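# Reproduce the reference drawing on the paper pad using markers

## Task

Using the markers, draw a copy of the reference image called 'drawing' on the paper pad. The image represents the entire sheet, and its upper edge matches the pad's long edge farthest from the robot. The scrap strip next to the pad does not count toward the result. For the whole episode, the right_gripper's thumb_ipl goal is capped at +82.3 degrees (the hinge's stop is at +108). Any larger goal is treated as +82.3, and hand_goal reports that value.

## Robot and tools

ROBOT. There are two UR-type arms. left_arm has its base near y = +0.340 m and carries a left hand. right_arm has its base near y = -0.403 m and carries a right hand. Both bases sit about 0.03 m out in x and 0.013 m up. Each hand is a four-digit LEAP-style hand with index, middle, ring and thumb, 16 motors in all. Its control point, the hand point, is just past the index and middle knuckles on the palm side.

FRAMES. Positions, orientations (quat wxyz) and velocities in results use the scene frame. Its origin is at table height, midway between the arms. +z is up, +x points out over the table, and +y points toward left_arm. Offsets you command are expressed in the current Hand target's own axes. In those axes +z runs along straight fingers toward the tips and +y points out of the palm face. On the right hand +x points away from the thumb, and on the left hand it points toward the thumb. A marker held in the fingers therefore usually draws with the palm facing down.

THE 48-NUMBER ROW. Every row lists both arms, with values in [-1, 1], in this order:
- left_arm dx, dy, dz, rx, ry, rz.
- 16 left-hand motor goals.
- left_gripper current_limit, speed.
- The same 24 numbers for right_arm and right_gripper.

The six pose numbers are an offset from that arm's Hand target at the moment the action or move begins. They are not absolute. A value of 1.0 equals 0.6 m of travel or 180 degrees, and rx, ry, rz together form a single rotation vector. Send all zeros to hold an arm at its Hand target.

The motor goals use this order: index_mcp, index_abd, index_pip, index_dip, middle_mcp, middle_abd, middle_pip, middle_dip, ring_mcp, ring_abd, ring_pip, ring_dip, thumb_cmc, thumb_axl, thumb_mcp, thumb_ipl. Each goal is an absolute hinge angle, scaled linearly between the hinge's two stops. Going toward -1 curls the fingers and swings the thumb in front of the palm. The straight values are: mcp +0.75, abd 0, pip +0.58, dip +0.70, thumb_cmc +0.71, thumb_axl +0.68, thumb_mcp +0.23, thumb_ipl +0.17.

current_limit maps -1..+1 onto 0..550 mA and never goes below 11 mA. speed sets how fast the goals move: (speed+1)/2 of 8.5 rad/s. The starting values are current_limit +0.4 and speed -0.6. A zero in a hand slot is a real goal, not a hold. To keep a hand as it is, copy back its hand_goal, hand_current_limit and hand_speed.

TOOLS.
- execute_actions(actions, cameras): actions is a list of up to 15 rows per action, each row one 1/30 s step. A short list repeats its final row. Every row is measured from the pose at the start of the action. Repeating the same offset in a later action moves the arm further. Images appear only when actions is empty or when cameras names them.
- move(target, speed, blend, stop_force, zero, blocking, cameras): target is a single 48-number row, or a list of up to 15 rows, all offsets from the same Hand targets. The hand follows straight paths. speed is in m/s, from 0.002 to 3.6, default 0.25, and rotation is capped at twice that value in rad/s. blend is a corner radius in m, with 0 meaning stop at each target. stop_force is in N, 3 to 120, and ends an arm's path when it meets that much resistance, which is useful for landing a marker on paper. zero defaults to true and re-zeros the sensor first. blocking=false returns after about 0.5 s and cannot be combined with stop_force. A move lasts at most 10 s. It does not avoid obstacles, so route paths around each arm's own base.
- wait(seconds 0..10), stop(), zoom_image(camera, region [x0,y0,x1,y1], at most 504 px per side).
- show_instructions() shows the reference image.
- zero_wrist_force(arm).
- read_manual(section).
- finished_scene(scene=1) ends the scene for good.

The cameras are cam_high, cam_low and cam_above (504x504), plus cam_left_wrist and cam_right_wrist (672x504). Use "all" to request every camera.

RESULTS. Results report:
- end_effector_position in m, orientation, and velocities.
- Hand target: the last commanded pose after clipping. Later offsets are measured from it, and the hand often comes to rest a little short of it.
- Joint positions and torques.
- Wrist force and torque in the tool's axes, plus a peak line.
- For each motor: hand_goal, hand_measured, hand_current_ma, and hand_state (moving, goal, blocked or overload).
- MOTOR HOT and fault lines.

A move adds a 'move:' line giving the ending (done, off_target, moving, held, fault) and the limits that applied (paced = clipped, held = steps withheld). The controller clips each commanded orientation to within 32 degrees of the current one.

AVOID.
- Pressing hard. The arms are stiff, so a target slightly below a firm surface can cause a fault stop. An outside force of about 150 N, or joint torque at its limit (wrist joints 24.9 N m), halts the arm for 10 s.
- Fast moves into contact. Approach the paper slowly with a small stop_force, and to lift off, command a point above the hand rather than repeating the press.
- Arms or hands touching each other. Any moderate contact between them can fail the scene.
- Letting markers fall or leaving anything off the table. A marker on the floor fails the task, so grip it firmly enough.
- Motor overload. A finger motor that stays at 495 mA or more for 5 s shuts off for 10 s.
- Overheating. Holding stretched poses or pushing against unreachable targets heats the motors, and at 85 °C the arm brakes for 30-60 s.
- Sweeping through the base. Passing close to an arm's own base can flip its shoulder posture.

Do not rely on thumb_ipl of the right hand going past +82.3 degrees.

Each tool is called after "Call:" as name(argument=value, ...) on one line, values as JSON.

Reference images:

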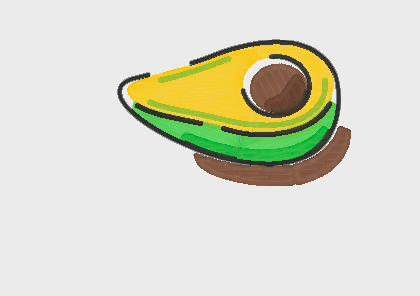

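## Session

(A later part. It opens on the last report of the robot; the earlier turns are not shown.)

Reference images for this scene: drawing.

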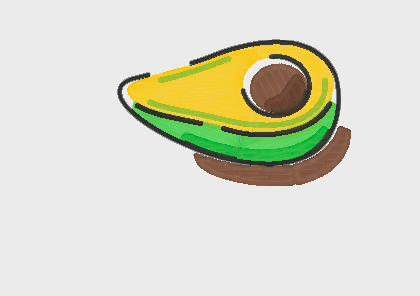

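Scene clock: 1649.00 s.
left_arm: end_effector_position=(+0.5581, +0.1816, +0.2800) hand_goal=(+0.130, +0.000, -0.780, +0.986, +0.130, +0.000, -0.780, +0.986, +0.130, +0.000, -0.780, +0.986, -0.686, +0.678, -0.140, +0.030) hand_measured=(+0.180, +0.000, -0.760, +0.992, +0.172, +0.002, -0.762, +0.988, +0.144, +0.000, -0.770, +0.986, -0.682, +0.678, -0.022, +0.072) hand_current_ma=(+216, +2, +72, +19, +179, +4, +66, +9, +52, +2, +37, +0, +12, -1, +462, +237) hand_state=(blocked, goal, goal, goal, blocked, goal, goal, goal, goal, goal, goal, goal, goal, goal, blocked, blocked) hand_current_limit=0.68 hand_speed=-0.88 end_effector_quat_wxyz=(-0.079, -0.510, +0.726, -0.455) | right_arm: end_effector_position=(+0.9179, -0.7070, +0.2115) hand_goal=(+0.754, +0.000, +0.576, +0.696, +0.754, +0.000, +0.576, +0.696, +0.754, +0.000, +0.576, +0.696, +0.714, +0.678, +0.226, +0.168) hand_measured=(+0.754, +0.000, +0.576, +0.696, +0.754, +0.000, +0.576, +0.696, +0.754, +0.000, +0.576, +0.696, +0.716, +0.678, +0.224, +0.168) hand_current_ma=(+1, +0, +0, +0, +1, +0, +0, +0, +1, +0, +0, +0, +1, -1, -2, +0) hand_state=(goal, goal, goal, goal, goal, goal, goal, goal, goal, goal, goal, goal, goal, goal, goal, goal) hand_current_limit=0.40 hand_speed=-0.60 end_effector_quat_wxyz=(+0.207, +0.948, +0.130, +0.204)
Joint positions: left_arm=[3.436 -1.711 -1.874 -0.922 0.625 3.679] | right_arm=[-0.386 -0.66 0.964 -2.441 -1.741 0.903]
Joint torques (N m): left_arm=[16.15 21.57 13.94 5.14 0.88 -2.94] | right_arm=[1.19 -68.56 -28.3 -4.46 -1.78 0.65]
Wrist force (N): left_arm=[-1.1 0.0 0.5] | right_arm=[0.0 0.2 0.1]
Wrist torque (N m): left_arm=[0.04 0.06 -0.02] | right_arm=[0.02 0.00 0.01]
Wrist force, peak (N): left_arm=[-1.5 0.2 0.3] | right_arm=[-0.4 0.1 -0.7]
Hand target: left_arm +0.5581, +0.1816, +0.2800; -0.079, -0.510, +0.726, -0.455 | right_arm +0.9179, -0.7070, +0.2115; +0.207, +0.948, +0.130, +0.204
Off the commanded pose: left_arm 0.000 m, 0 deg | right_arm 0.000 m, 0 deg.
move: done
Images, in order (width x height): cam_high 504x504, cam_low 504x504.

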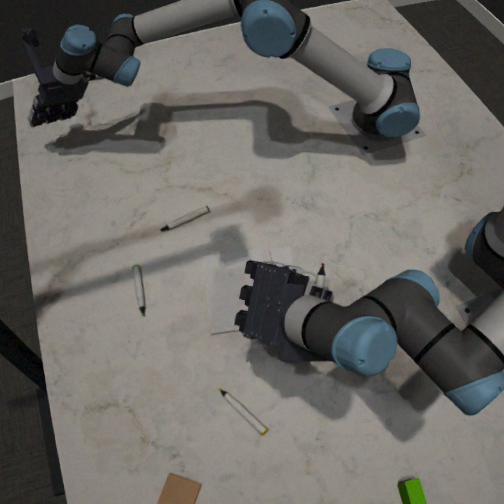

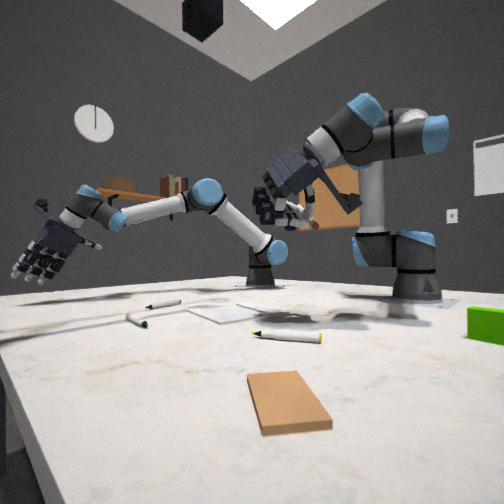

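Call:
move(target=[[0,0,0,0,0,-0.5, 0.13,0,-0.78,0.985, 0.13,0,-0.78,0.985, 0.13,0,-0.78,0.985, -0.686,0.677,-0.14,0.03, 0.68,-0.88, 0,0,0,0,0,0, 0.754,0,0.576,0.696, 0.754,0,0.576,0.696, 0.754,0,0.576,0.696, 0.714,0.678,0.226,0.168, 0.4,-0.6],[0,0,0,0,0,-0.9, 0.13,0,-0.78,0.985, 0.13,0,-0.78,0.985, 0.13,0,-0.78,0.985, -0.686,0.677,-0.14,0.03, 0.68,-0.88, 0,0,0,0,0,0, 0.754,0,0.576,0.696, 0.754,0,0.576,0.696, 0.754,0,0.576,0.696, 0.714,0.678,0.226,0.168, 0.4,-0.6],[0,0,0,0,0,0.75, 0.13,0,-0.78,0.985, 0.13,0,-0.78,0.985, 0.13,0,-0.78,0.985, -0.686,0.677,-0.14,0.03, 0.68,-0.88, 0,0,0,0,0,0, 0.754,0,0.576,0.696, 0.754,0,0.576,0.696, 0.754,0,0.576,0.696, 0.714,0.678,0.226,0.168, 0.4,-0.6]], speed=0.3, blend=[0.02,0.02,0], cameras=["cam_low","cam_high","cam_above"])

Call:
zoom_image(camera="cam_low", region=[220, 140, 400, 320])

Scene clock: 1668.57 s.
left_arm: end_effector_position=(+0.5581, +0.1816, +0.2800) hand_goal=(+0.130, +0.000, -0.780, +0.986, +0.130, +0.000, -0.780, +0.986, +0.130, +0.000, -0.780, +0.986, -0.686, +0.678, -0.140, +0.030) hand_measured=(+0.180, +0.000, -0.760, +0.992, +0.172, +0.002, -0.762, +0.988, +0.144, +0.000, -0.772, +0.986, -0.682, +0.678, -0.022, +0.072) hand_current_ma=(+216, +0, +72, +20, +179, +3, +61, +9, +52, +2, +27, +0, +13, -1, +462, +237) hand_state=(blocked, goal, goal, goal, blocked, goal, goal, goal, goal, goal, goal, goal, goal, goal, blocked, blocked) hand_current_limit=0.68 hand_speed=-0.88 end_effector_quat_wxyz=(+0.390, +0.476, +0.749, -0.247) | right_arm: end_effector_position=(+0.9179, -0.7070, +0.2115) hand_goal=(+0.754, +0.000, +0.576, +0.696, +0.754, +0.000, +0.576, +0.696, +0.754, +0.000, +0.576, +0.696, +0.714, +0.678, +0.226, +0.168) hand_measured=(+0.754, +0.000, +0.576, +0.696, +0.754, +0.000, +0.576, +0.696, +0.754, +0.000, +0.576, +0.696, +0.716, +0.678, +0.224, +0.168) hand_current_ma=(+1, +0, +0, +0, +1, +0, +0, +0, +1, +0, +0, +0, +1, -1, -2, +0) hand_state=(goal, goal, goal, goal, goal, goal, goal, goal, goal, goal, goal, goal, goal, goal, goal, goal) hand_current_limit=0.40 hand_speed=-0.60 end_effector_quat_wxyz=(+0.207, +0.948, +0.130, +0.204)
Joint positions: left_arm=[3.404 -1.362 -2.271 -0.832 0.632 -0.3] | right_arm=[-0.386 -0.66 0.964 -2.441 -1.741 0.903]
Joint torques (N m): left_arm=[-11.86 5.32 20.05 5.47 0.87 -2.3] | right_arm=[0.96 -68.2 -27.73 -4.38 -1.68 0.85]
Wrist force (N): left_arm=[0.6 0.7 0.2] | right_arm=[-0.3 0.0 -0.3]
Wrist torque (N m): left_arm=[0.17 -0.15 -0.13] | right_arm=[0.02 0.05 -0.02]
Wrist force, peak (N): left_arm=[-2.4 -1.0 -0.3] | right_arm=[-0.5 0.0 -0.4]
Hand target: left_arm +0.5581, +0.1816, +0.2800; +0.390, +0.476, +0.749, -0.247 | right_arm +0.9179, -0.7070, +0.2115; +0.207, +0.948, +0.130, +0.204
Off the commanded pose: left_arm 0.000 m, 0 deg | right_arm 0.000 m, 0 deg.
move: done
Images, in order (width x height): cam_high 504x504, cam_low 504x504, cam_above 504x504.

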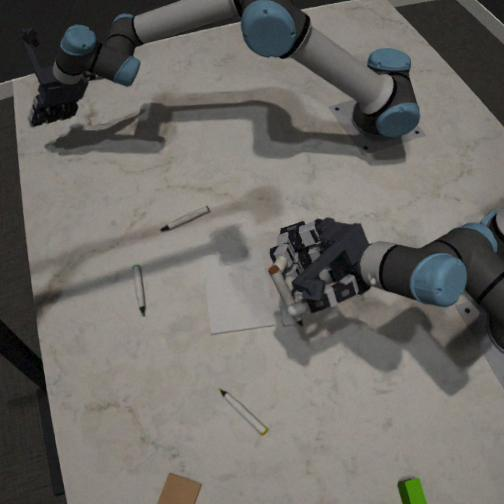

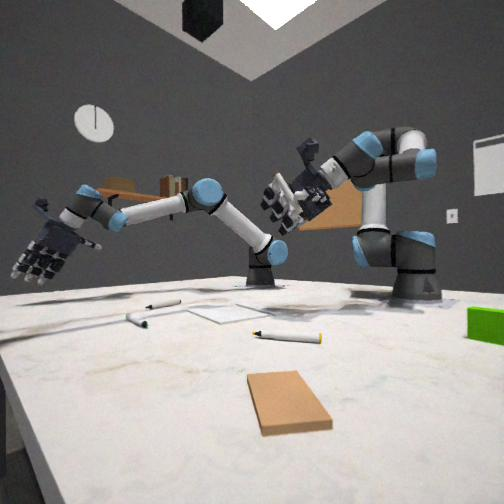

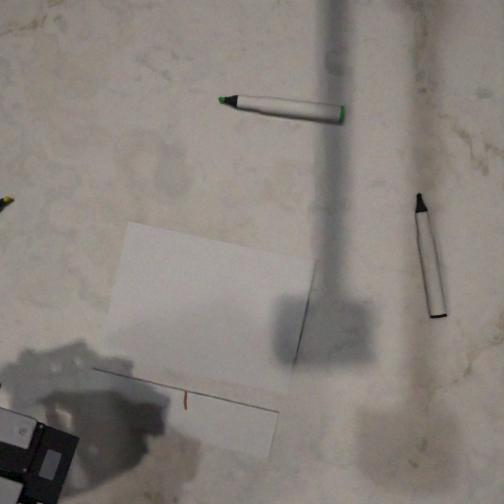

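Scaled by 2.800 from the camera's 504x504 image, which has a finer 720x720 frame.

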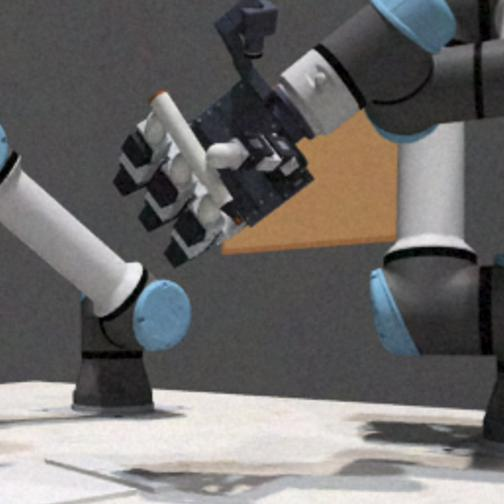

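Call:
move(target=[-0.0552,-0.1153,0.0787,0.1331,0.1342,0.1453, 0.13,0,-0.78,0.985, 0.13,0,-0.78,0.985, 0.13,0,-0.78,0.985, -0.686,0.677,-0.14,0.03, 0.68,-0.88, 0,0,0,0,0,0, 0.754,0,0.576,0.696, 0.754,0,0.576,0.696, 0.754,0,0.576,0.696, 0.714,0.678,0.226,0.168, 0.4,-0.6], speed=0.2, cameras=["cam_low","cam_high"])

Scene clock: 1697.03 s.
left_arm: end_effector_position=(+0.5201, +0.1000, +0.2799) hand_goal=(+0.130, +0.000, -0.780, +0.986, +0.130, +0.000, -0.780, +0.986, +0.130, +0.000, -0.780, +0.986, -0.686, +0.678, -0.140, +0.030) hand_measured=(+0.180, +0.000, -0.760, +0.992, +0.172, +0.002, -0.762, +0.990, +0.144, +0.000, -0.772, +0.986, -0.682, +0.678, -0.022, +0.072) hand_current_ma=(+216, +0, +72, +20, +179, +3, +61, +9, +52, +2, +27, +0, +14, -1, +462, +237) hand_state=(blocked, goal, goal, goal, blocked, goal, goal, goal, goal, goal, goal, goal, goal, goal, blocked, blocked) hand_current_limit=0.68 hand_speed=-0.88 end_effector_quat_wxyz=(+0.167, +0.740, +0.621, -0.198) | right_arm: end_effector_position=(+0.9179, -0.7070, +0.2115) hand_goal=(+0.754, +0.000, +0.576, +0.696, +0.754, +0.000, +0.576, +0.696, +0.754, +0.000, +0.576, +0.696, +0.714, +0.678, +0.226, +0.168) hand_measured=(+0.754, +0.000, +0.576, +0.696, +0.754, +0.000, +0.576, +0.696, +0.754, +0.000, +0.576, +0.696, +0.716, +0.678, +0.224, +0.168) hand_current_ma=(+1, +0, +0, +0, +1, +0, +0, +0, +1, +0, +0, +0, +1, -1, -2, +0) hand_state=(goal, goal, goal, goal, goal, goal, goal, goal, goal, goal, goal, goal, goal, goal, goal, goal) hand_current_limit=0.40 hand_speed=-0.60 end_effector_quat_wxyz=(+0.207, +0.948, +0.130, +0.204)
Joint positions: left_arm=[3.145 -1.436 -1.954 -1.422 1.056 0.206] | right_arm=[-0.386 -0.66 0.964 -2.441 -1.741 0.903]
Joint torques (N m): left_arm=[-11.67 9.99 28.57 0.44 1.17 2.5] | right_arm=[0.7 -68.27 -27.87 -4.49 -1.77 0.76]
Wrist force (N): left_arm=[0.5 0.4 0.1] | right_arm=[-0.3 0.0 0.0]
Wrist torque (N m): left_arm=[0.23 -0.07 -0.13] | right_arm=[0.00 0.03 -0.02]
Wrist force, peak (N): left_arm=[0.9 1.1 -0.1] | right_arm=[-0.4 0.6 0.2]
Hand target: left_arm +0.5201, +0.0999, +0.2799; +0.167, +0.740, +0.621, -0.198 | right_arm +0.9179, -0.7070, +0.2115; +0.207, +0.948, +0.130, +0.204
Off the commanded pose: left_arm 0.000 m, 0 deg | right_arm 0.000 m, 0 deg.
move: done
Images, in order (width x height): cam_high 504x504, cam_low 504x504.

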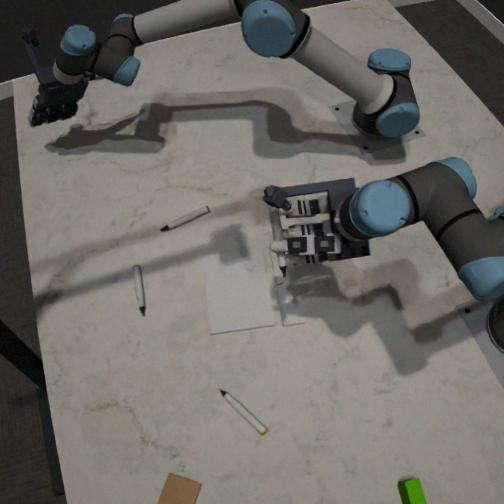

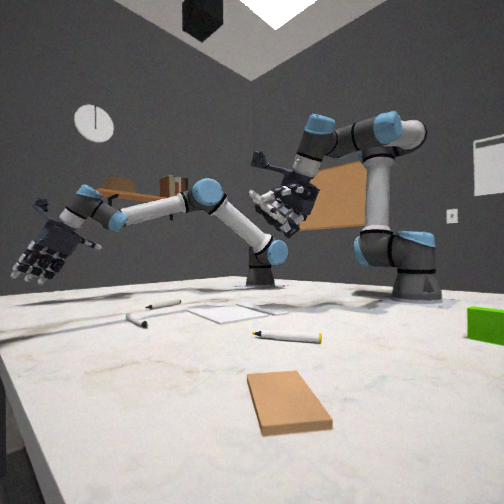

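Call:
move(target=[-0.0263,-0.0523,0.2268,0.1762,-0.3226,0.1017, 0.13,0,-0.78,0.985, 0.13,0,-0.78,0.985, 0.13,0,-0.78,0.985, -0.686,0.677,-0.14,0.03, 0.68,-0.88, 0,0,0,0,0,0, 0.754,0,0.576,0.696, 0.754,0,0.576,0.696, 0.754,0,0.576,0.696, 0.714,0.678,0.226,0.168, 0.4,-0.6], speed=0.2, cameras=["cam_low","cam_high","cam_above","cam_left_wrist"])

Call:
zoom_image(camera="cam_low", region=[180, 180, 340, 340])

Call:
zoom_image(camera="cam_above", region=[80, 320, 260, 500])

Scene clock: 1711.23 s.
left_arm: end_effector_position=(+0.4752, +0.0249, +0.1699) hand_goal=(+0.130, +0.000, -0.780, +0.986, +0.130, +0.000, -0.780, +0.986, +0.130, +0.000, -0.780, +0.986, -0.686, +0.678, -0.140, +0.030) hand_measured=(+0.180, +0.000, -0.760, +0.992, +0.172, +0.002, -0.764, +0.990, +0.144, +0.000, -0.772, +0.986, -0.682, +0.678, -0.022, +0.072) hand_current_ma=(+216, +0, +72, +20, +179, +3, +59, +9, +48, +2, +26, +0, +14, -1, +462, +237) hand_state=(blocked, goal, goal, goal, blocked, goal, goal, goal, goal, goal, goal, goal, goal, goal, blocked, blocked) hand_current_limit=0.68 hand_speed=-0.88 end_effector_quat_wxyz=(+0.271, +0.654, +0.270, -0.653) | right_arm: end_effector_position=(+0.9179, -0.7070, +0.2115) hand_goal=(+0.754, +0.000, +0.576, +0.696, +0.754, +0.000, +0.576, +0.696, +0.754, +0.000, +0.576, +0.696, +0.714, +0.678, +0.226, +0.168) hand_measured=(+0.754, +0.000, +0.576, +0.696, +0.754, +0.000, +0.576, +0.696, +0.754, +0.000, +0.576, +0.696, +0.716, +0.678, +0.224, +0.168) hand_current_ma=(+1, +0, +0, +0, +1, +0, +0, +0, +1, +0, +0, +0, +1, -1, -2, +0) hand_state=(goal, goal, goal, goal, goal, goal, goal, goal, goal, goal, goal, goal, goal, goal, goal, goal) hand_current_limit=0.40 hand_speed=-0.60 end_effector_quat_wxyz=(+0.207, +0.948, +0.130, +0.204)
Joint positions: left_arm=[3.215 -2.141 -1.66 -2.48 0.86 1.572] | right_arm=[-0.386 -0.66 0.964 -2.441 -1.741 0.903]
Joint torques (N m): left_arm=[-11.9 34.29 20.84 -3.59 2.46 2.6] | right_arm=[0.75 -68.49 -27.99 -4.39 -1.63 0.87]
Wrist force (N): left_arm=[0.6 1.3 0.0] | right_arm=[-0.1 -0.2 -0.4]
Wrist torque (N m): left_arm=[0.08 -0.29 -0.24] | right_arm=[0.00 0.01 -0.01]
Wrist force, peak (N): left_arm=[1.3 1.2 0.0] | right_arm=[0.3 0.4 -0.5]
Hand target: left_arm +0.4752, +0.0249, +0.1699; +0.271, +0.654, +0.270, -0.653 | right_arm +0.9179, -0.7070, +0.2115; +0.207, +0.948, +0.130, +0.204
Off the commanded pose: left_arm 0.000 m, 0 deg | right_arm 0.000 m, 0 deg.
move: done
Images, in order (width x height): cam_high 504x504, cam_low 504x504, cam_above 504x504, cam_left_wrist 672x504.

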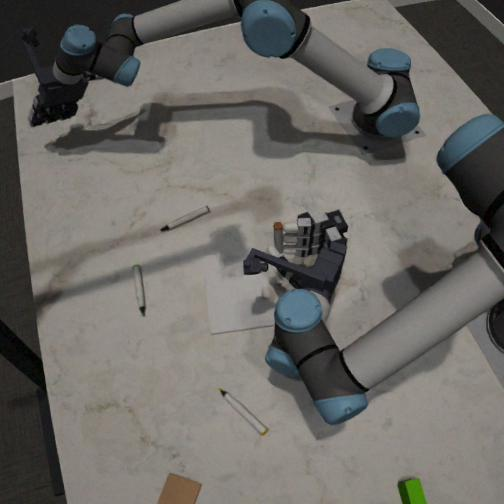

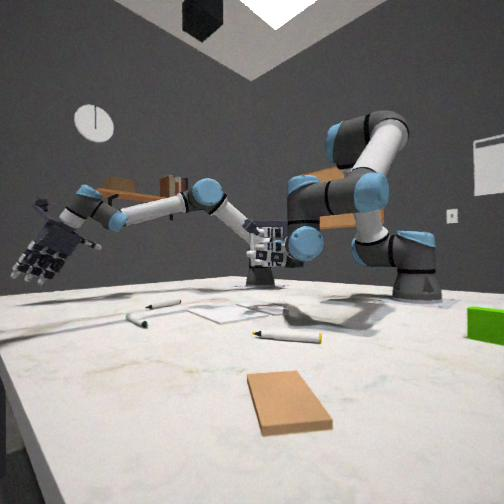

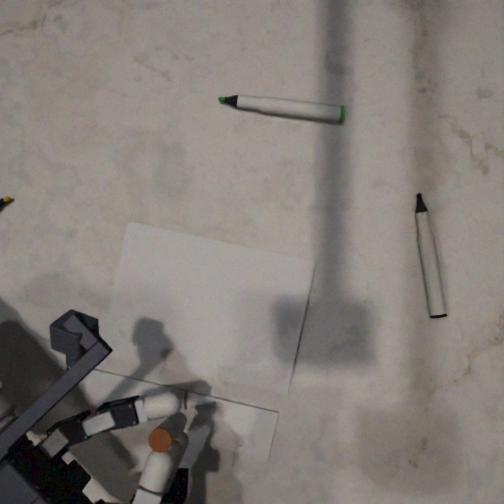

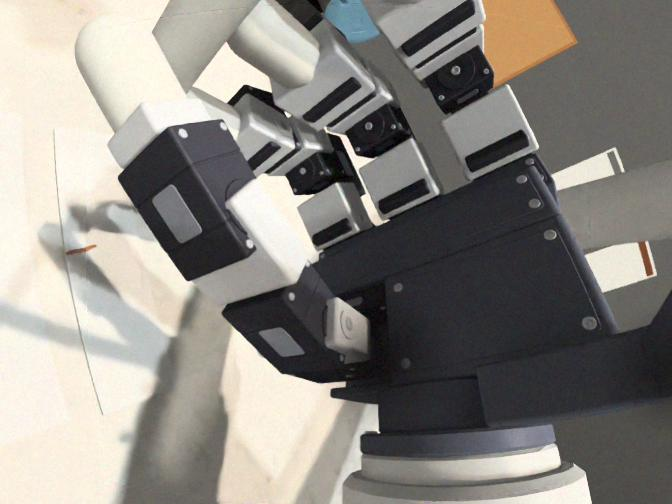

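Scaled by 3.150 from the camera's 504x504 image, which has a finer 720x720 frame.

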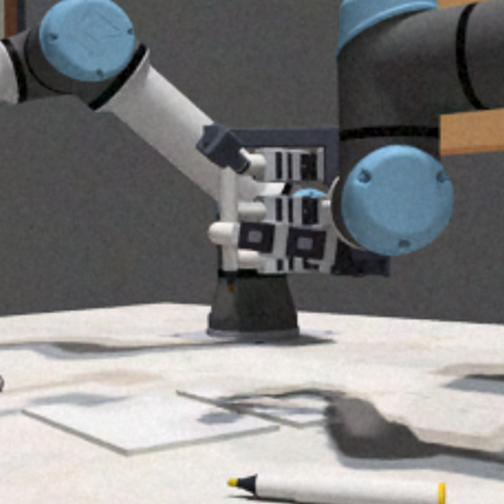

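Scaled by 2.800 from the camera's 504x504 image, which has a finer 720x720 frame.

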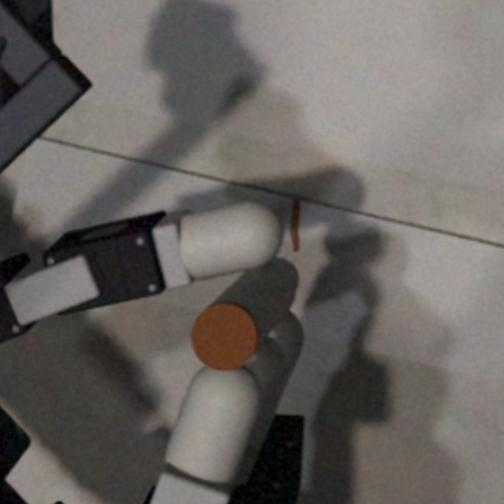

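Call:
move(target=[0.1417,-0.01414,0.01414,0,0,0,0.13,0,-0.78,0.985,0.13,0,-0.78,0.985,0.13,0,-0.78,0.985,-0.686,0.677,-0.14,0.03,0.68,-0.88,0,0,0,0,0,0,0.754,0,0.576,0.696,0.754,0,0.576,0.696,0.754,0,0.576,0.696,0.714,0.678,0.226,0.168,0.4,-0.6], speed=0.12, cameras=["all"])

Scene clock: 1752.30 s.
left_arm: end_effector_position=(+0.4633, +0.0248, +0.0849) hand_goal=(+0.130, +0.000, -0.780, +0.986, +0.130, +0.000, -0.780, +0.986, +0.130, +0.000, -0.780, +0.986, -0.686, +0.678, -0.140, +0.030) hand_measured=(+0.180, +0.000, -0.760, +0.992, +0.172, +0.002, -0.764, +0.990, +0.142, +0.000, -0.772, +0.986, -0.682, +0.678, -0.022, +0.072) hand_current_ma=(+216, +0, +72, +20, +179, +3, +59, +9, +48, +2, +26, +0, +15, -1, +462, +237) hand_state=(blocked, goal, goal, goal, blocked, goal, goal, goal, goal, goal, goal, goal, goal, goal, blocked, blocked) hand_current_limit=0.68 hand_speed=-0.88 end_effector_quat_wxyz=(+0.271, +0.654, +0.270, -0.653) | right_arm: end_effector_position=(+0.9179, -0.7070, +0.2115) hand_goal=(+0.754, +0.000, +0.576, +0.696, +0.754, +0.000, +0.576, +0.696, +0.754, +0.000, +0.576, +0.696, +0.714, +0.678, +0.226, +0.168) hand_measured=(+0.754, +0.000, +0.576, +0.696, +0.754, +0.000, +0.576, +0.696, +0.754, +0.000, +0.576, +0.696, +0.716, +0.678, +0.224, +0.168) hand_current_ma=(+1, +0, +0, +0, +1, +0, +0, +0, +1, +0, +0, +0, +1, -1, -2, +0) hand_state=(goal, goal, goal, goal, goal, goal, goal, goal, goal, goal, goal, goal, goal, goal, goal, goal) hand_current_limit=0.40 hand_speed=-0.60 end_effector_quat_wxyz=(+0.207, +0.948, +0.130, +0.204)
Joint positions: left_arm=[3.217 -2.259 -1.737 -2.285 0.862 1.572] | right_arm=[-0.386 -0.66 0.964 -2.441 -1.741 0.903]
Joint torques (N m): left_arm=[15.93 36.02 5.27 1.4 -1.22 -2.23] | right_arm=[0.1 -68.15 -27.51 -4.4 -1.66 0.72]
Wrist force (N): left_arm=[0.9 1.1 -0.2] | right_arm=[0.0 -0.1 -0.1]
Wrist torque (N m): left_arm=[0.07 -0.34 -0.21] | right_arm=[-0.02 -0.01 0.00]
Wrist force, peak (N): left_arm=[1.8 0.8 0.0] | right_arm=[-0.6 0.3 -0.4]
Hand target: left_arm +0.4634, +0.0248, +0.0848; +0.271, +0.654, +0.270, -0.653 | right_arm +0.9179, -0.7070, +0.2115; +0.207, +0.948, +0.130, +0.204
Off the commanded pose: left_arm 0.000 m, 0 deg | right_arm 0.000 m, 0 deg.
move: done

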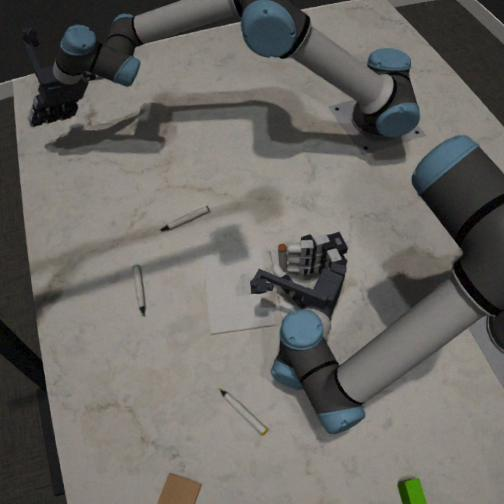

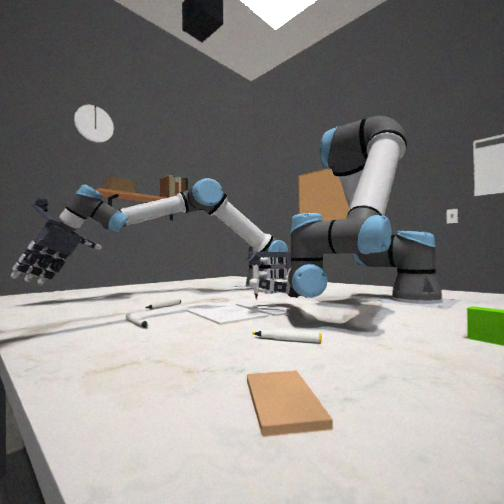

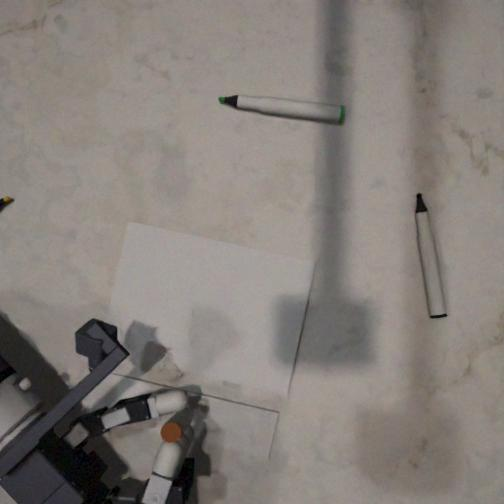

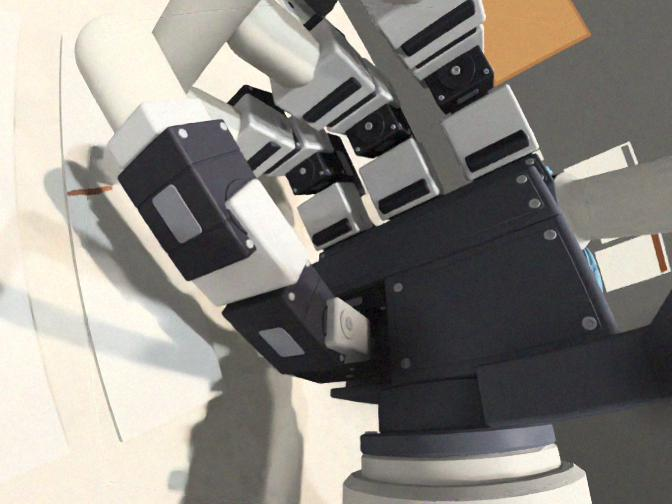

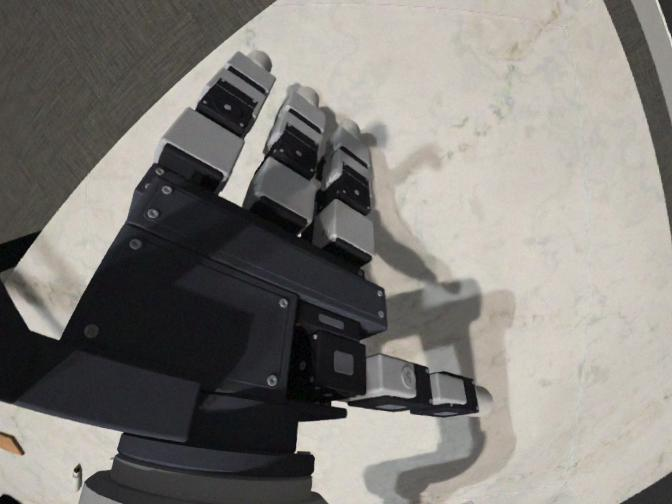

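Call:
move(target=[0.0217,0.0012,0.02946,0,0,0,0.13,0,-0.78,0.985,0.13,0,-0.78,0.985,0.13,0,-0.78,0.985,-0.686,0.677,-0.14,0.03,0.68,-0.88,0,0,0,0,0,0,0.754,0,0.576,0.696,0.754,0,0.576,0.696,0.754,0,0.576,0.696,0.714,0.678,0.226,0.168,0.4,-0.6], speed=0.06)

Call:
move(target=[0.033,0,0,0,0,0,0.13,0,-0.78,0.985,0.13,0,-0.78,0.985,0.13,0,-0.78,0.985,-0.686,0.677,-0.14,0.03,0.68,-0.88,0,0,0,0,0,0,0.754,0,0.576,0.696,0.754,0,0.576,0.696,0.754,0,0.576,0.696,0.714,0.678,0.226,0.168,0.4,-0.6], speed=0.006, stop_force=3, cameras=["cam_low","cam_above","cam_left_wrist"])

Scene clock: 1773.43 s.
left_arm: end_effector_position=(+0.4514, +0.0119, +0.0719) hand_goal=(+0.130, +0.000, -0.780, +0.986, +0.130, +0.000, -0.780, +0.986, +0.130, +0.000, -0.780, +0.986, -0.686, +0.678, -0.140, +0.030) hand_measured=(+0.180, +0.000, -0.760, +0.992, +0.172, +0.002, -0.764, +0.990, +0.142, +0.000, -0.772, +0.986, -0.682, +0.678, -0.022, +0.072) hand_current_ma=(+216, +0, +72, +20, +178, +3, +59, +9, +46, +2, +25, +0, +15, -1, +462, +237) hand_state=(blocked, goal, goal, goal, blocked, goal, goal, goal, goal, goal, goal, goal, goal, goal, blocked, blocked) hand_current_limit=0.68 hand_speed=-0.88 end_effector_quat_wxyz=(+0.271, +0.654, +0.270, -0.653) | right_arm: end_effector_position=(+0.9179, -0.7070, +0.2115) hand_goal=(+0.754, +0.000, +0.576, +0.696, +0.754, +0.000, +0.576, +0.696, +0.754, +0.000, +0.576, +0.696, +0.714, +0.678, +0.226, +0.168) hand_measured=(+0.754, +0.000, +0.576, +0.696, +0.754, +0.000, +0.576, +0.696, +0.754, +0.000, +0.576, +0.696, +0.716, +0.678, +0.224, +0.168) hand_current_ma=(+1, +0, +0, +0, +1, +0, +0, +0, +1, +0, +0, +0, +1, -1, -2, +0) hand_state=(goal, goal, goal, goal, goal, goal, goal, goal, goal, goal, goal, goal, goal, goal, goal, goal) hand_current_limit=0.40 hand_speed=-0.60 end_effector_quat_wxyz=(+0.207, +0.948, +0.130, +0.204)
Joint positions: left_arm=[3.193 -2.269 -1.77 -2.243 0.839 1.572] | right_arm=[-0.386 -0.66 0.964 -2.441 -1.741 0.903]
Joint torques (N m): left_arm=[-11.9 35.55 5.64 1.28 -2.55 -1.51] | right_arm=[0.71 -68.62 -27.42 -4.42 -1.8 0.69]
Wrist force (N): left_arm=[1.0 1.1 -0.1] | right_arm=[0.0 -0.1 0.0]
Wrist torque (N m): left_arm=[0.06 -0.36 -0.20] | right_arm=[-0.01 0.00 0.00]
Wrist force, peak (N): left_arm=[1.0 1.4 -0.3] | right_arm=[-0.2 0.5 0.0]
Hand target: left_arm +0.4514, +0.0118, +0.0718; +0.271, +0.654, +0.270, -0.653 | right_arm +0.9179, -0.7070, +0.2115; +0.207, +0.948, +0.130, +0.204
Off the commanded pose: left_arm 0.000 m, 0 deg | right_arm 0.000 m, 0 deg.
move: done

Scene clock: 1776.23 s.
left_arm: end_effector_position=(+0.4514, +0.0118, +0.0612) hand_goal=(+0.130, +0.000, -0.780, +0.986, +0.130, +0.000, -0.780, +0.986, +0.130, +0.000, -0.780, +0.986, -0.686, +0.678, -0.140, +0.030) hand_measured=(+0.180, -0.002, -0.760, +0.992, +0.172, -0.002, -0.764, +0.990, +0.142, +0.000, -0.774, +0.986, -0.684, +0.678, -0.022, +0.072) hand_current_ma=(+216, -7, +72, +20, +178, -2, +57, +9, +46, +2, +21, +0, +9, -1, +462, +237) hand_state=(blocked, goal, goal, goal, blocked, goal, goal, goal, goal, goal, goal, goal, goal, goal, blocked, blocked) hand_current_limit=0.68 hand_speed=-0.88 end_effector_quat_wxyz=(+0.271, +0.654, +0.270, -0.653) | right_arm: end_effector_position=(+0.9179, -0.7070, +0.2115) hand_goal=(+0.754, +0.000, +0.576, +0.696, +0.754, +0.000, +0.576, +0.696, +0.754, +0.000, +0.576, +0.696, +0.714, +0.678, +0.226, +0.168) hand_measured=(+0.754, +0.000, +0.576, +0.696, +0.754, +0.000, +0.576, +0.696, +0.754, +0.000, +0.576, +0.696, +0.716, +0.678, +0.224, +0.168) hand_current_ma=(+1, +0, +0, +0, +1, +0, +0, +0, +1, +0, +0, +0, +1, -1, -2, +0) hand_state=(goal, goal, goal, goal, goal, goal, goal, goal, goal, goal, goal, goal, goal, goal, goal, goal) hand_current_limit=0.40 hand_speed=-0.60 end_effector_quat_wxyz=(+0.207, +0.948, +0.130, +0.204)
Joint positions: left_arm=[3.193 -2.289 -1.771 -2.222 0.838 1.572] | right_arm=[-0.386 -0.66 0.964 -2.441 -1.741 0.903]
Joint torques (N m): left_arm=[-11.05 50.94 8.42 -3.21 -2.47 -2.21] | right_arm=[0.3 -68.12 -27.31 -4.4 -1.8 0.75]
Wrist force (N): left_arm=[-1.7 1.0 -0.2] | right_arm=[-0.4 0.0 0.0]
Wrist torque (N m): left_arm=[0.05 -0.29 -0.10] | right_arm=[0.00 0.05 -0.02]
Wrist force, peak (N): left_arm=[-3.0 0.9 -0.1] | right_arm=[-0.4 0.5 0.1]
Hand target: left_arm +0.4514, +0.0118, +0.0612; +0.271, +0.654, +0.270, -0.653 (not the last commanded pose) | right_arm +0.9179, -0.7070, +0.2115; +0.207, +0.948, +0.130, +0.204
Off the commanded pose: left_arm 0.009 m, 0 deg | right_arm 0.000 m, 0 deg.
move: contact (left_arm)
Images, in order (width x height): cam_low 504x504, cam_above 504x504, cam_left_wrist 672x504.

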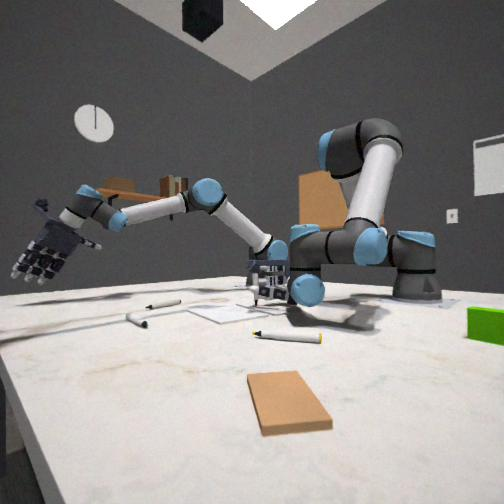

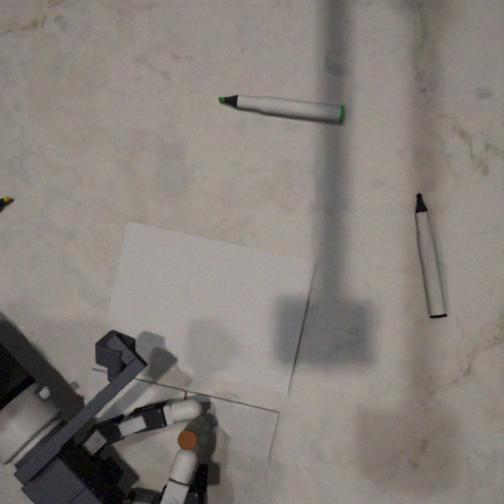

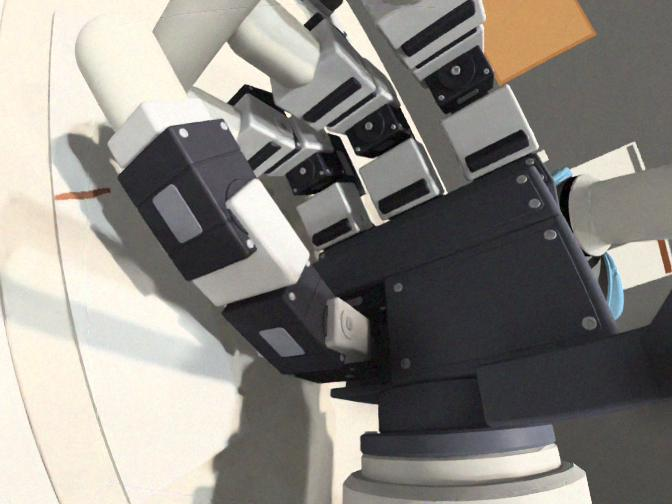

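Call:
move(target=[[0,0.01768,0.01768,0,0,0,0.13,0,-0.78,0.985,0.13,0,-0.78,0.985,0.13,0,-0.78,0.985,-0.686,0.677,-0.14,0.03,0.68,-0.88,0,0,0,0,0,0,0.754,0,0.576,0.696,0.754,0,0.576,0.696,0.754,0,0.576,0.696,0.714,0.678,0.226,0.168,0.4,-0.6],[0,0.00884,0.00884,0,0,0,0.13,0,-0.78,0.985,0.13,0,-0.78,0.985,0.13,0,-0.78,0.985,-0.686,0.677,-0.14,0.03,0.68,-0.88,0,0,0,0,0,0,0.754,0,0.576,0.696,0.754,0,0.576,0.696,0.754,0,0.576,0.696,0.714,0.678,0.226,0.168,0.4,-0.6],[-0.025,0.00884,0.00884,0,0,0,0.13,0,-0.78,0.985,0.13,0,-0.78,0.985,0.13,0,-0.78,0.985,-0.686,0.677,-0.14,0.03,0.68,-0.88,0,0,0,0,0,0,0.754,0,0.576,0.696,0.754,0,0.576,0.696,0.754,0,0.576,0.696,0.714,0.678,0.226,0.168,0.4,-0.6],[-0.1667,-0.2475,-0.1061,0,0,0,0.13,0,-0.78,0.985,0.13,0,-0.78,0.985,0.13,0,-0.78,0.985,-0.686,0.677,-0.14,0.03,0.68,-0.88,0,0,0,0,0,0,0.754,0,0.576,0.696,0.754,0,0.576,0.696,0.754,0,0.576,0.696,0.714,0.678,0.226,0.168,0.4,-0.6]], speed=[0.02,0.02,0.03,0.2], cameras=["cam_above","cam_left_wrist"])

Scene clock: 1797.23 s.
left_arm: end_effector_position=(+0.3913, +0.1618, +0.1610) hand_goal=(+0.130, +0.000, -0.780, +0.986, +0.130, +0.000, -0.780, +0.986, +0.130, +0.000, -0.780, +0.986, -0.686, +0.678, -0.140, +0.030) hand_measured=(+0.180, -0.002, -0.760, +0.996, +0.170, +0.000, -0.764, +0.990, +0.138, +0.000, -0.780, +0.988, -0.680, +0.678, -0.022, +0.072) hand_current_ma=(+216, -3, +72, +37, +172, +1, +54, +9, +28, +2, +2, +4, +16, -1, +462, +237) hand_state=(blocked, goal, goal, goal, blocked, goal, goal, goal, goal, goal, goal, goal, goal, goal, blocked, blocked) hand_current_limit=0.68 hand_speed=-0.88 end_effector_quat_wxyz=(+0.271, +0.654, +0.270, -0.653) | right_arm: end_effector_position=(+0.9179, -0.7070, +0.2115) hand_goal=(+0.754, +0.000, +0.576, +0.696, +0.754, +0.000, +0.576, +0.696, +0.754, +0.000, +0.576, +0.696, +0.714, +0.678, +0.226, +0.168) hand_measured=(+0.754, +0.000, +0.576, +0.696, +0.754, +0.000, +0.576, +0.696, +0.754, +0.000, +0.576, +0.696, +0.716, +0.678, +0.224, +0.168) hand_current_ma=(+1, +0, +0, +0, +1, +0, +0, +0, +1, +0, +0, +0, +1, -1, -2, +0) hand_state=(goal, goal, goal, goal, goal, goal, goal, goal, goal, goal, goal, goal, goal, goal, goal, goal) hand_current_limit=0.40 hand_speed=-0.60 end_effector_quat_wxyz=(+0.207, +0.948, +0.130, +0.204)
Joint positions: left_arm=[3.526 -1.988 -1.95 -2.344 1.171 1.572] | right_arm=[-0.386 -0.66 0.964 -2.441 -1.741 0.903]
Joint torques (N m): left_arm=[14.57 42.51 6 -3.92 2.23 2.75] | right_arm=[0.36 -68.09 -27.72 -4.41 -1.65 0.81]
Wrist force (N): left_arm=[1.0 0.9 0.1] | right_arm=[0.1 -0.2 0.0]
Wrist torque (N m): left_arm=[0.04 -0.35 -0.22] | right_arm=[-0.02 -0.02 0.01]
Wrist force, peak (N): left_arm=[1.6 2.3 0.3] | right_arm=[-0.1 0.5 -0.5]
Hand target: left_arm +0.3913, +0.1619, +0.1610; +0.271, +0.654, +0.270, -0.653 | right_arm +0.9179, -0.7070, +0.2115; +0.207, +0.948, +0.130, +0.204
Off the commanded pose: left_arm 0.000 m, 0 deg | right_arm 0.000 m, 0 deg.
move: done
Images, in order (width x height): cam_above 504x504, cam_left_wrist 672x504.

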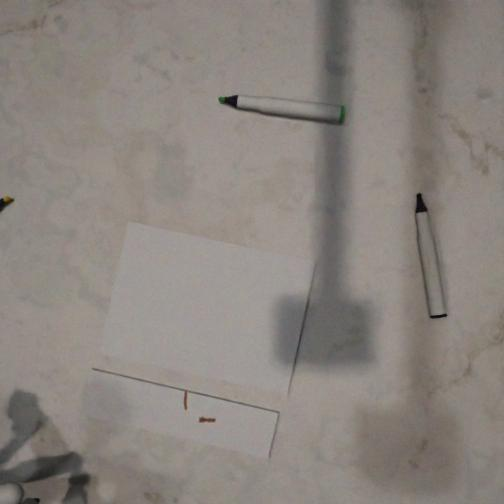

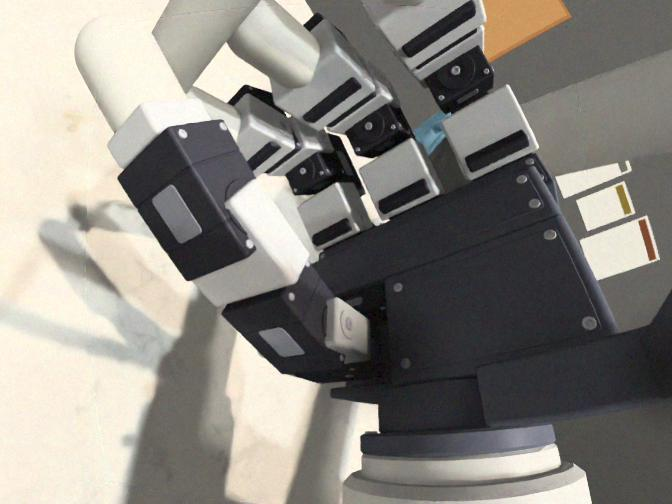

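Call:
zoom_image(camera="cam_above", region=[160, 380, 240, 440])

Scaled by 6.300 from the camera's 504x504 image, which has a finer 720x720 frame.

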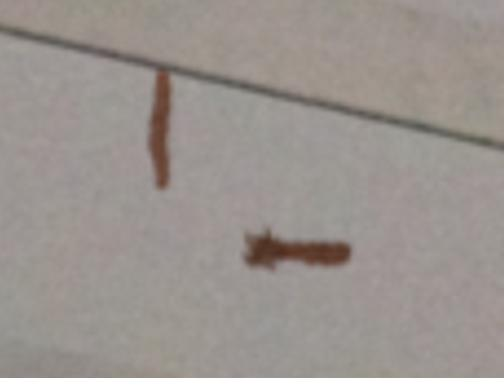

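Call:
zoom_image(camera="cam_above", region=[70, 200, 340, 470])

Call:
show_instructions()

Scaled by 1.867 from the camera's 504x504 image, which has a finer 720x720 frame.

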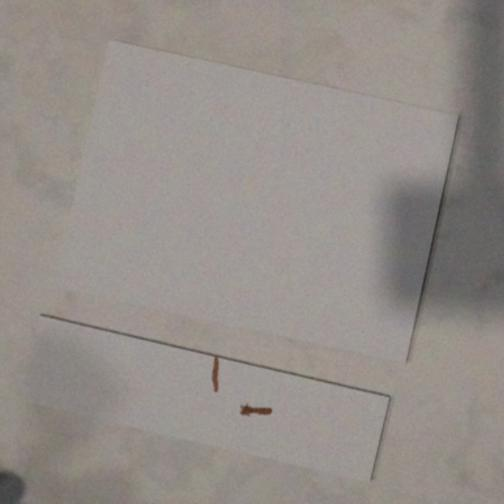

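Reference images for this scene: drawing.

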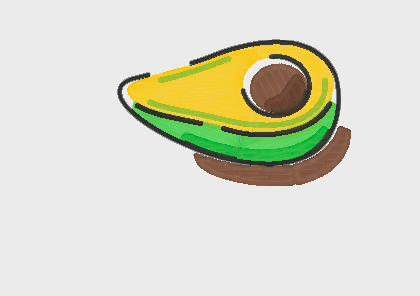

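Call:
move(target=[[0.0683,0.4773,-0.0092,0,0,0,0.13,0,-0.78,0.985,0.13,0,-0.78,0.985,0.13,0,-0.78,0.985,-0.686,0.677,-0.14,0.03,0.68,-0.88,0,0,0,0,0,0,0.75,0,0.58,0.7,0.75,0,0.58,0.7,0.75,0,0.58,0.7,0.71,0.68,0.23,0.17,0.4,-0.6],[0.1267,0.4773,-0.0092,0,0,0,0.13,0,-0.78,0.985,0.13,0,-0.78,0.985,0.13,0,-0.78,0.985,-0.686,0.677,-0.14,0.03,0.68,-0.88,0,0,0,0,0,0,0.75,0,0.58,0.7,0.75,0,0.58,0.7,0.75,0,0.58,0.7,0.71,0.68,0.23,0.17,0.4,-0.6]], speed=[0.2,0.08], blend=[0.01,0], cameras=["all"])

Scene clock: 1885.50 s.
left_arm: end_effector_position=(+0.5978, -0.0368, +0.0856) hand_goal=(+0.130, +0.000, -0.780, +0.986, +0.130, +0.000, -0.780, +0.986, +0.130, +0.000, -0.780, +0.986, -0.686, +0.678, -0.140, +0.030) hand_measured=(+0.180, -0.002, -0.760, +0.996, +0.170, +0.000, -0.764, +0.990, +0.138, +0.000, -0.780, +0.988, -0.680, +0.678, -0.022, +0.072) hand_current_ma=(+216, -3, +72, +37, +172, +1, +54, +9, +28, +2, +2, +4, +16, -1, +462, +237) hand_state=(blocked, goal, goal, goal, blocked, goal, goal, goal, goal, goal, goal, goal, goal, goal, blocked, blocked) hand_current_limit=0.68 hand_speed=-0.88 end_effector_quat_wxyz=(+0.271, +0.654, +0.270, -0.653) | right_arm: end_effector_position=(+0.9179, -0.7070, +0.2115) hand_goal=(+0.750, +0.000, +0.580, +0.700, +0.750, +0.000, +0.580, +0.700, +0.750, +0.000, +0.580, +0.700, +0.710, +0.680, +0.230, +0.170) hand_measured=(+0.754, +0.000, +0.578, +0.698, +0.754, +0.000, +0.578, +0.698, +0.754, +0.000, +0.578, +0.698, +0.716, +0.678, +0.224, +0.168) hand_current_ma=(+6, +0, -2, -2, +6, +0, -2, -2, +6, +0, -2, -3, +7, -3, -10, -3) hand_state=(goal, goal, goal, goal, goal, goal, goal, goal, goal, goal, goal, goal, goal, goal, goal, goal) hand_current_limit=0.40 hand_speed=-0.60 end_effector_quat_wxyz=(+0.207, +0.948, +0.130, +0.204)
Joint positions: left_arm=[3.109 -2.522 -1.196 -2.564 0.754 1.572] | right_arm=[-0.386 -0.66 0.964 -2.441 -1.741 0.903]
Joint torques (N m): left_arm=[-11.86 48.8 9.05 1.3 -0.96 -0.05] | right_arm=[0.76 -68.38 -27.31 -4.42 -1.71 0.92]
Wrist force (N): left_arm=[0.9 0.8 0.2] | right_arm=[-0.3 0.0 0.0]
Wrist torque (N m): left_arm=[-0.03 -0.32 -0.26] | right_arm=[0.01 0.04 -0.02]
Wrist force, peak (N): left_arm=[1.0 2.6 -0.1] | right_arm=[-0.6 0.0 -0.4]
Hand target: left_arm +0.5978, -0.0368, +0.0855; +0.271, +0.654, +0.270, -0.653 | right_arm +0.9179, -0.7070, +0.2115; +0.207, +0.948, +0.130, +0.204
Off the commanded pose: left_arm 0.000 m, 0 deg | right_arm 0.000 m, 0 deg.
move: done; blend cut to 0 m at target 1

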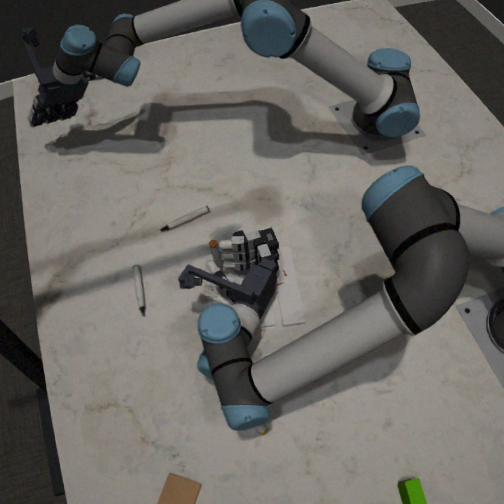

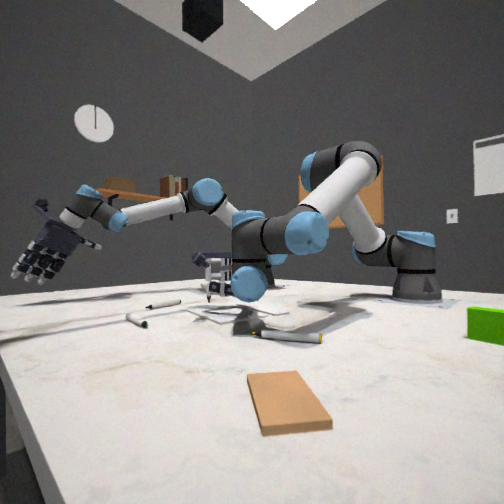

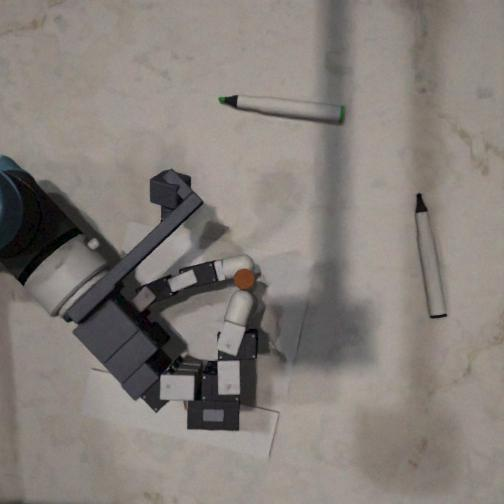

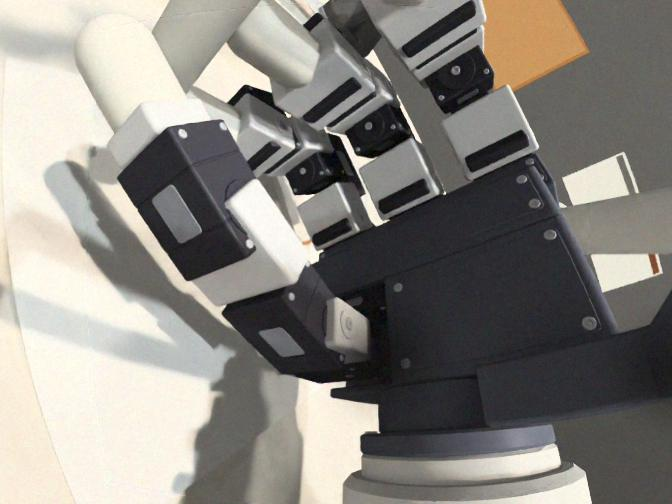

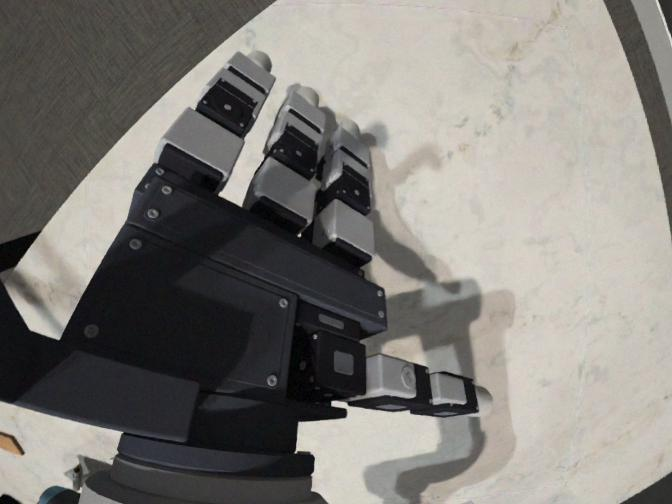

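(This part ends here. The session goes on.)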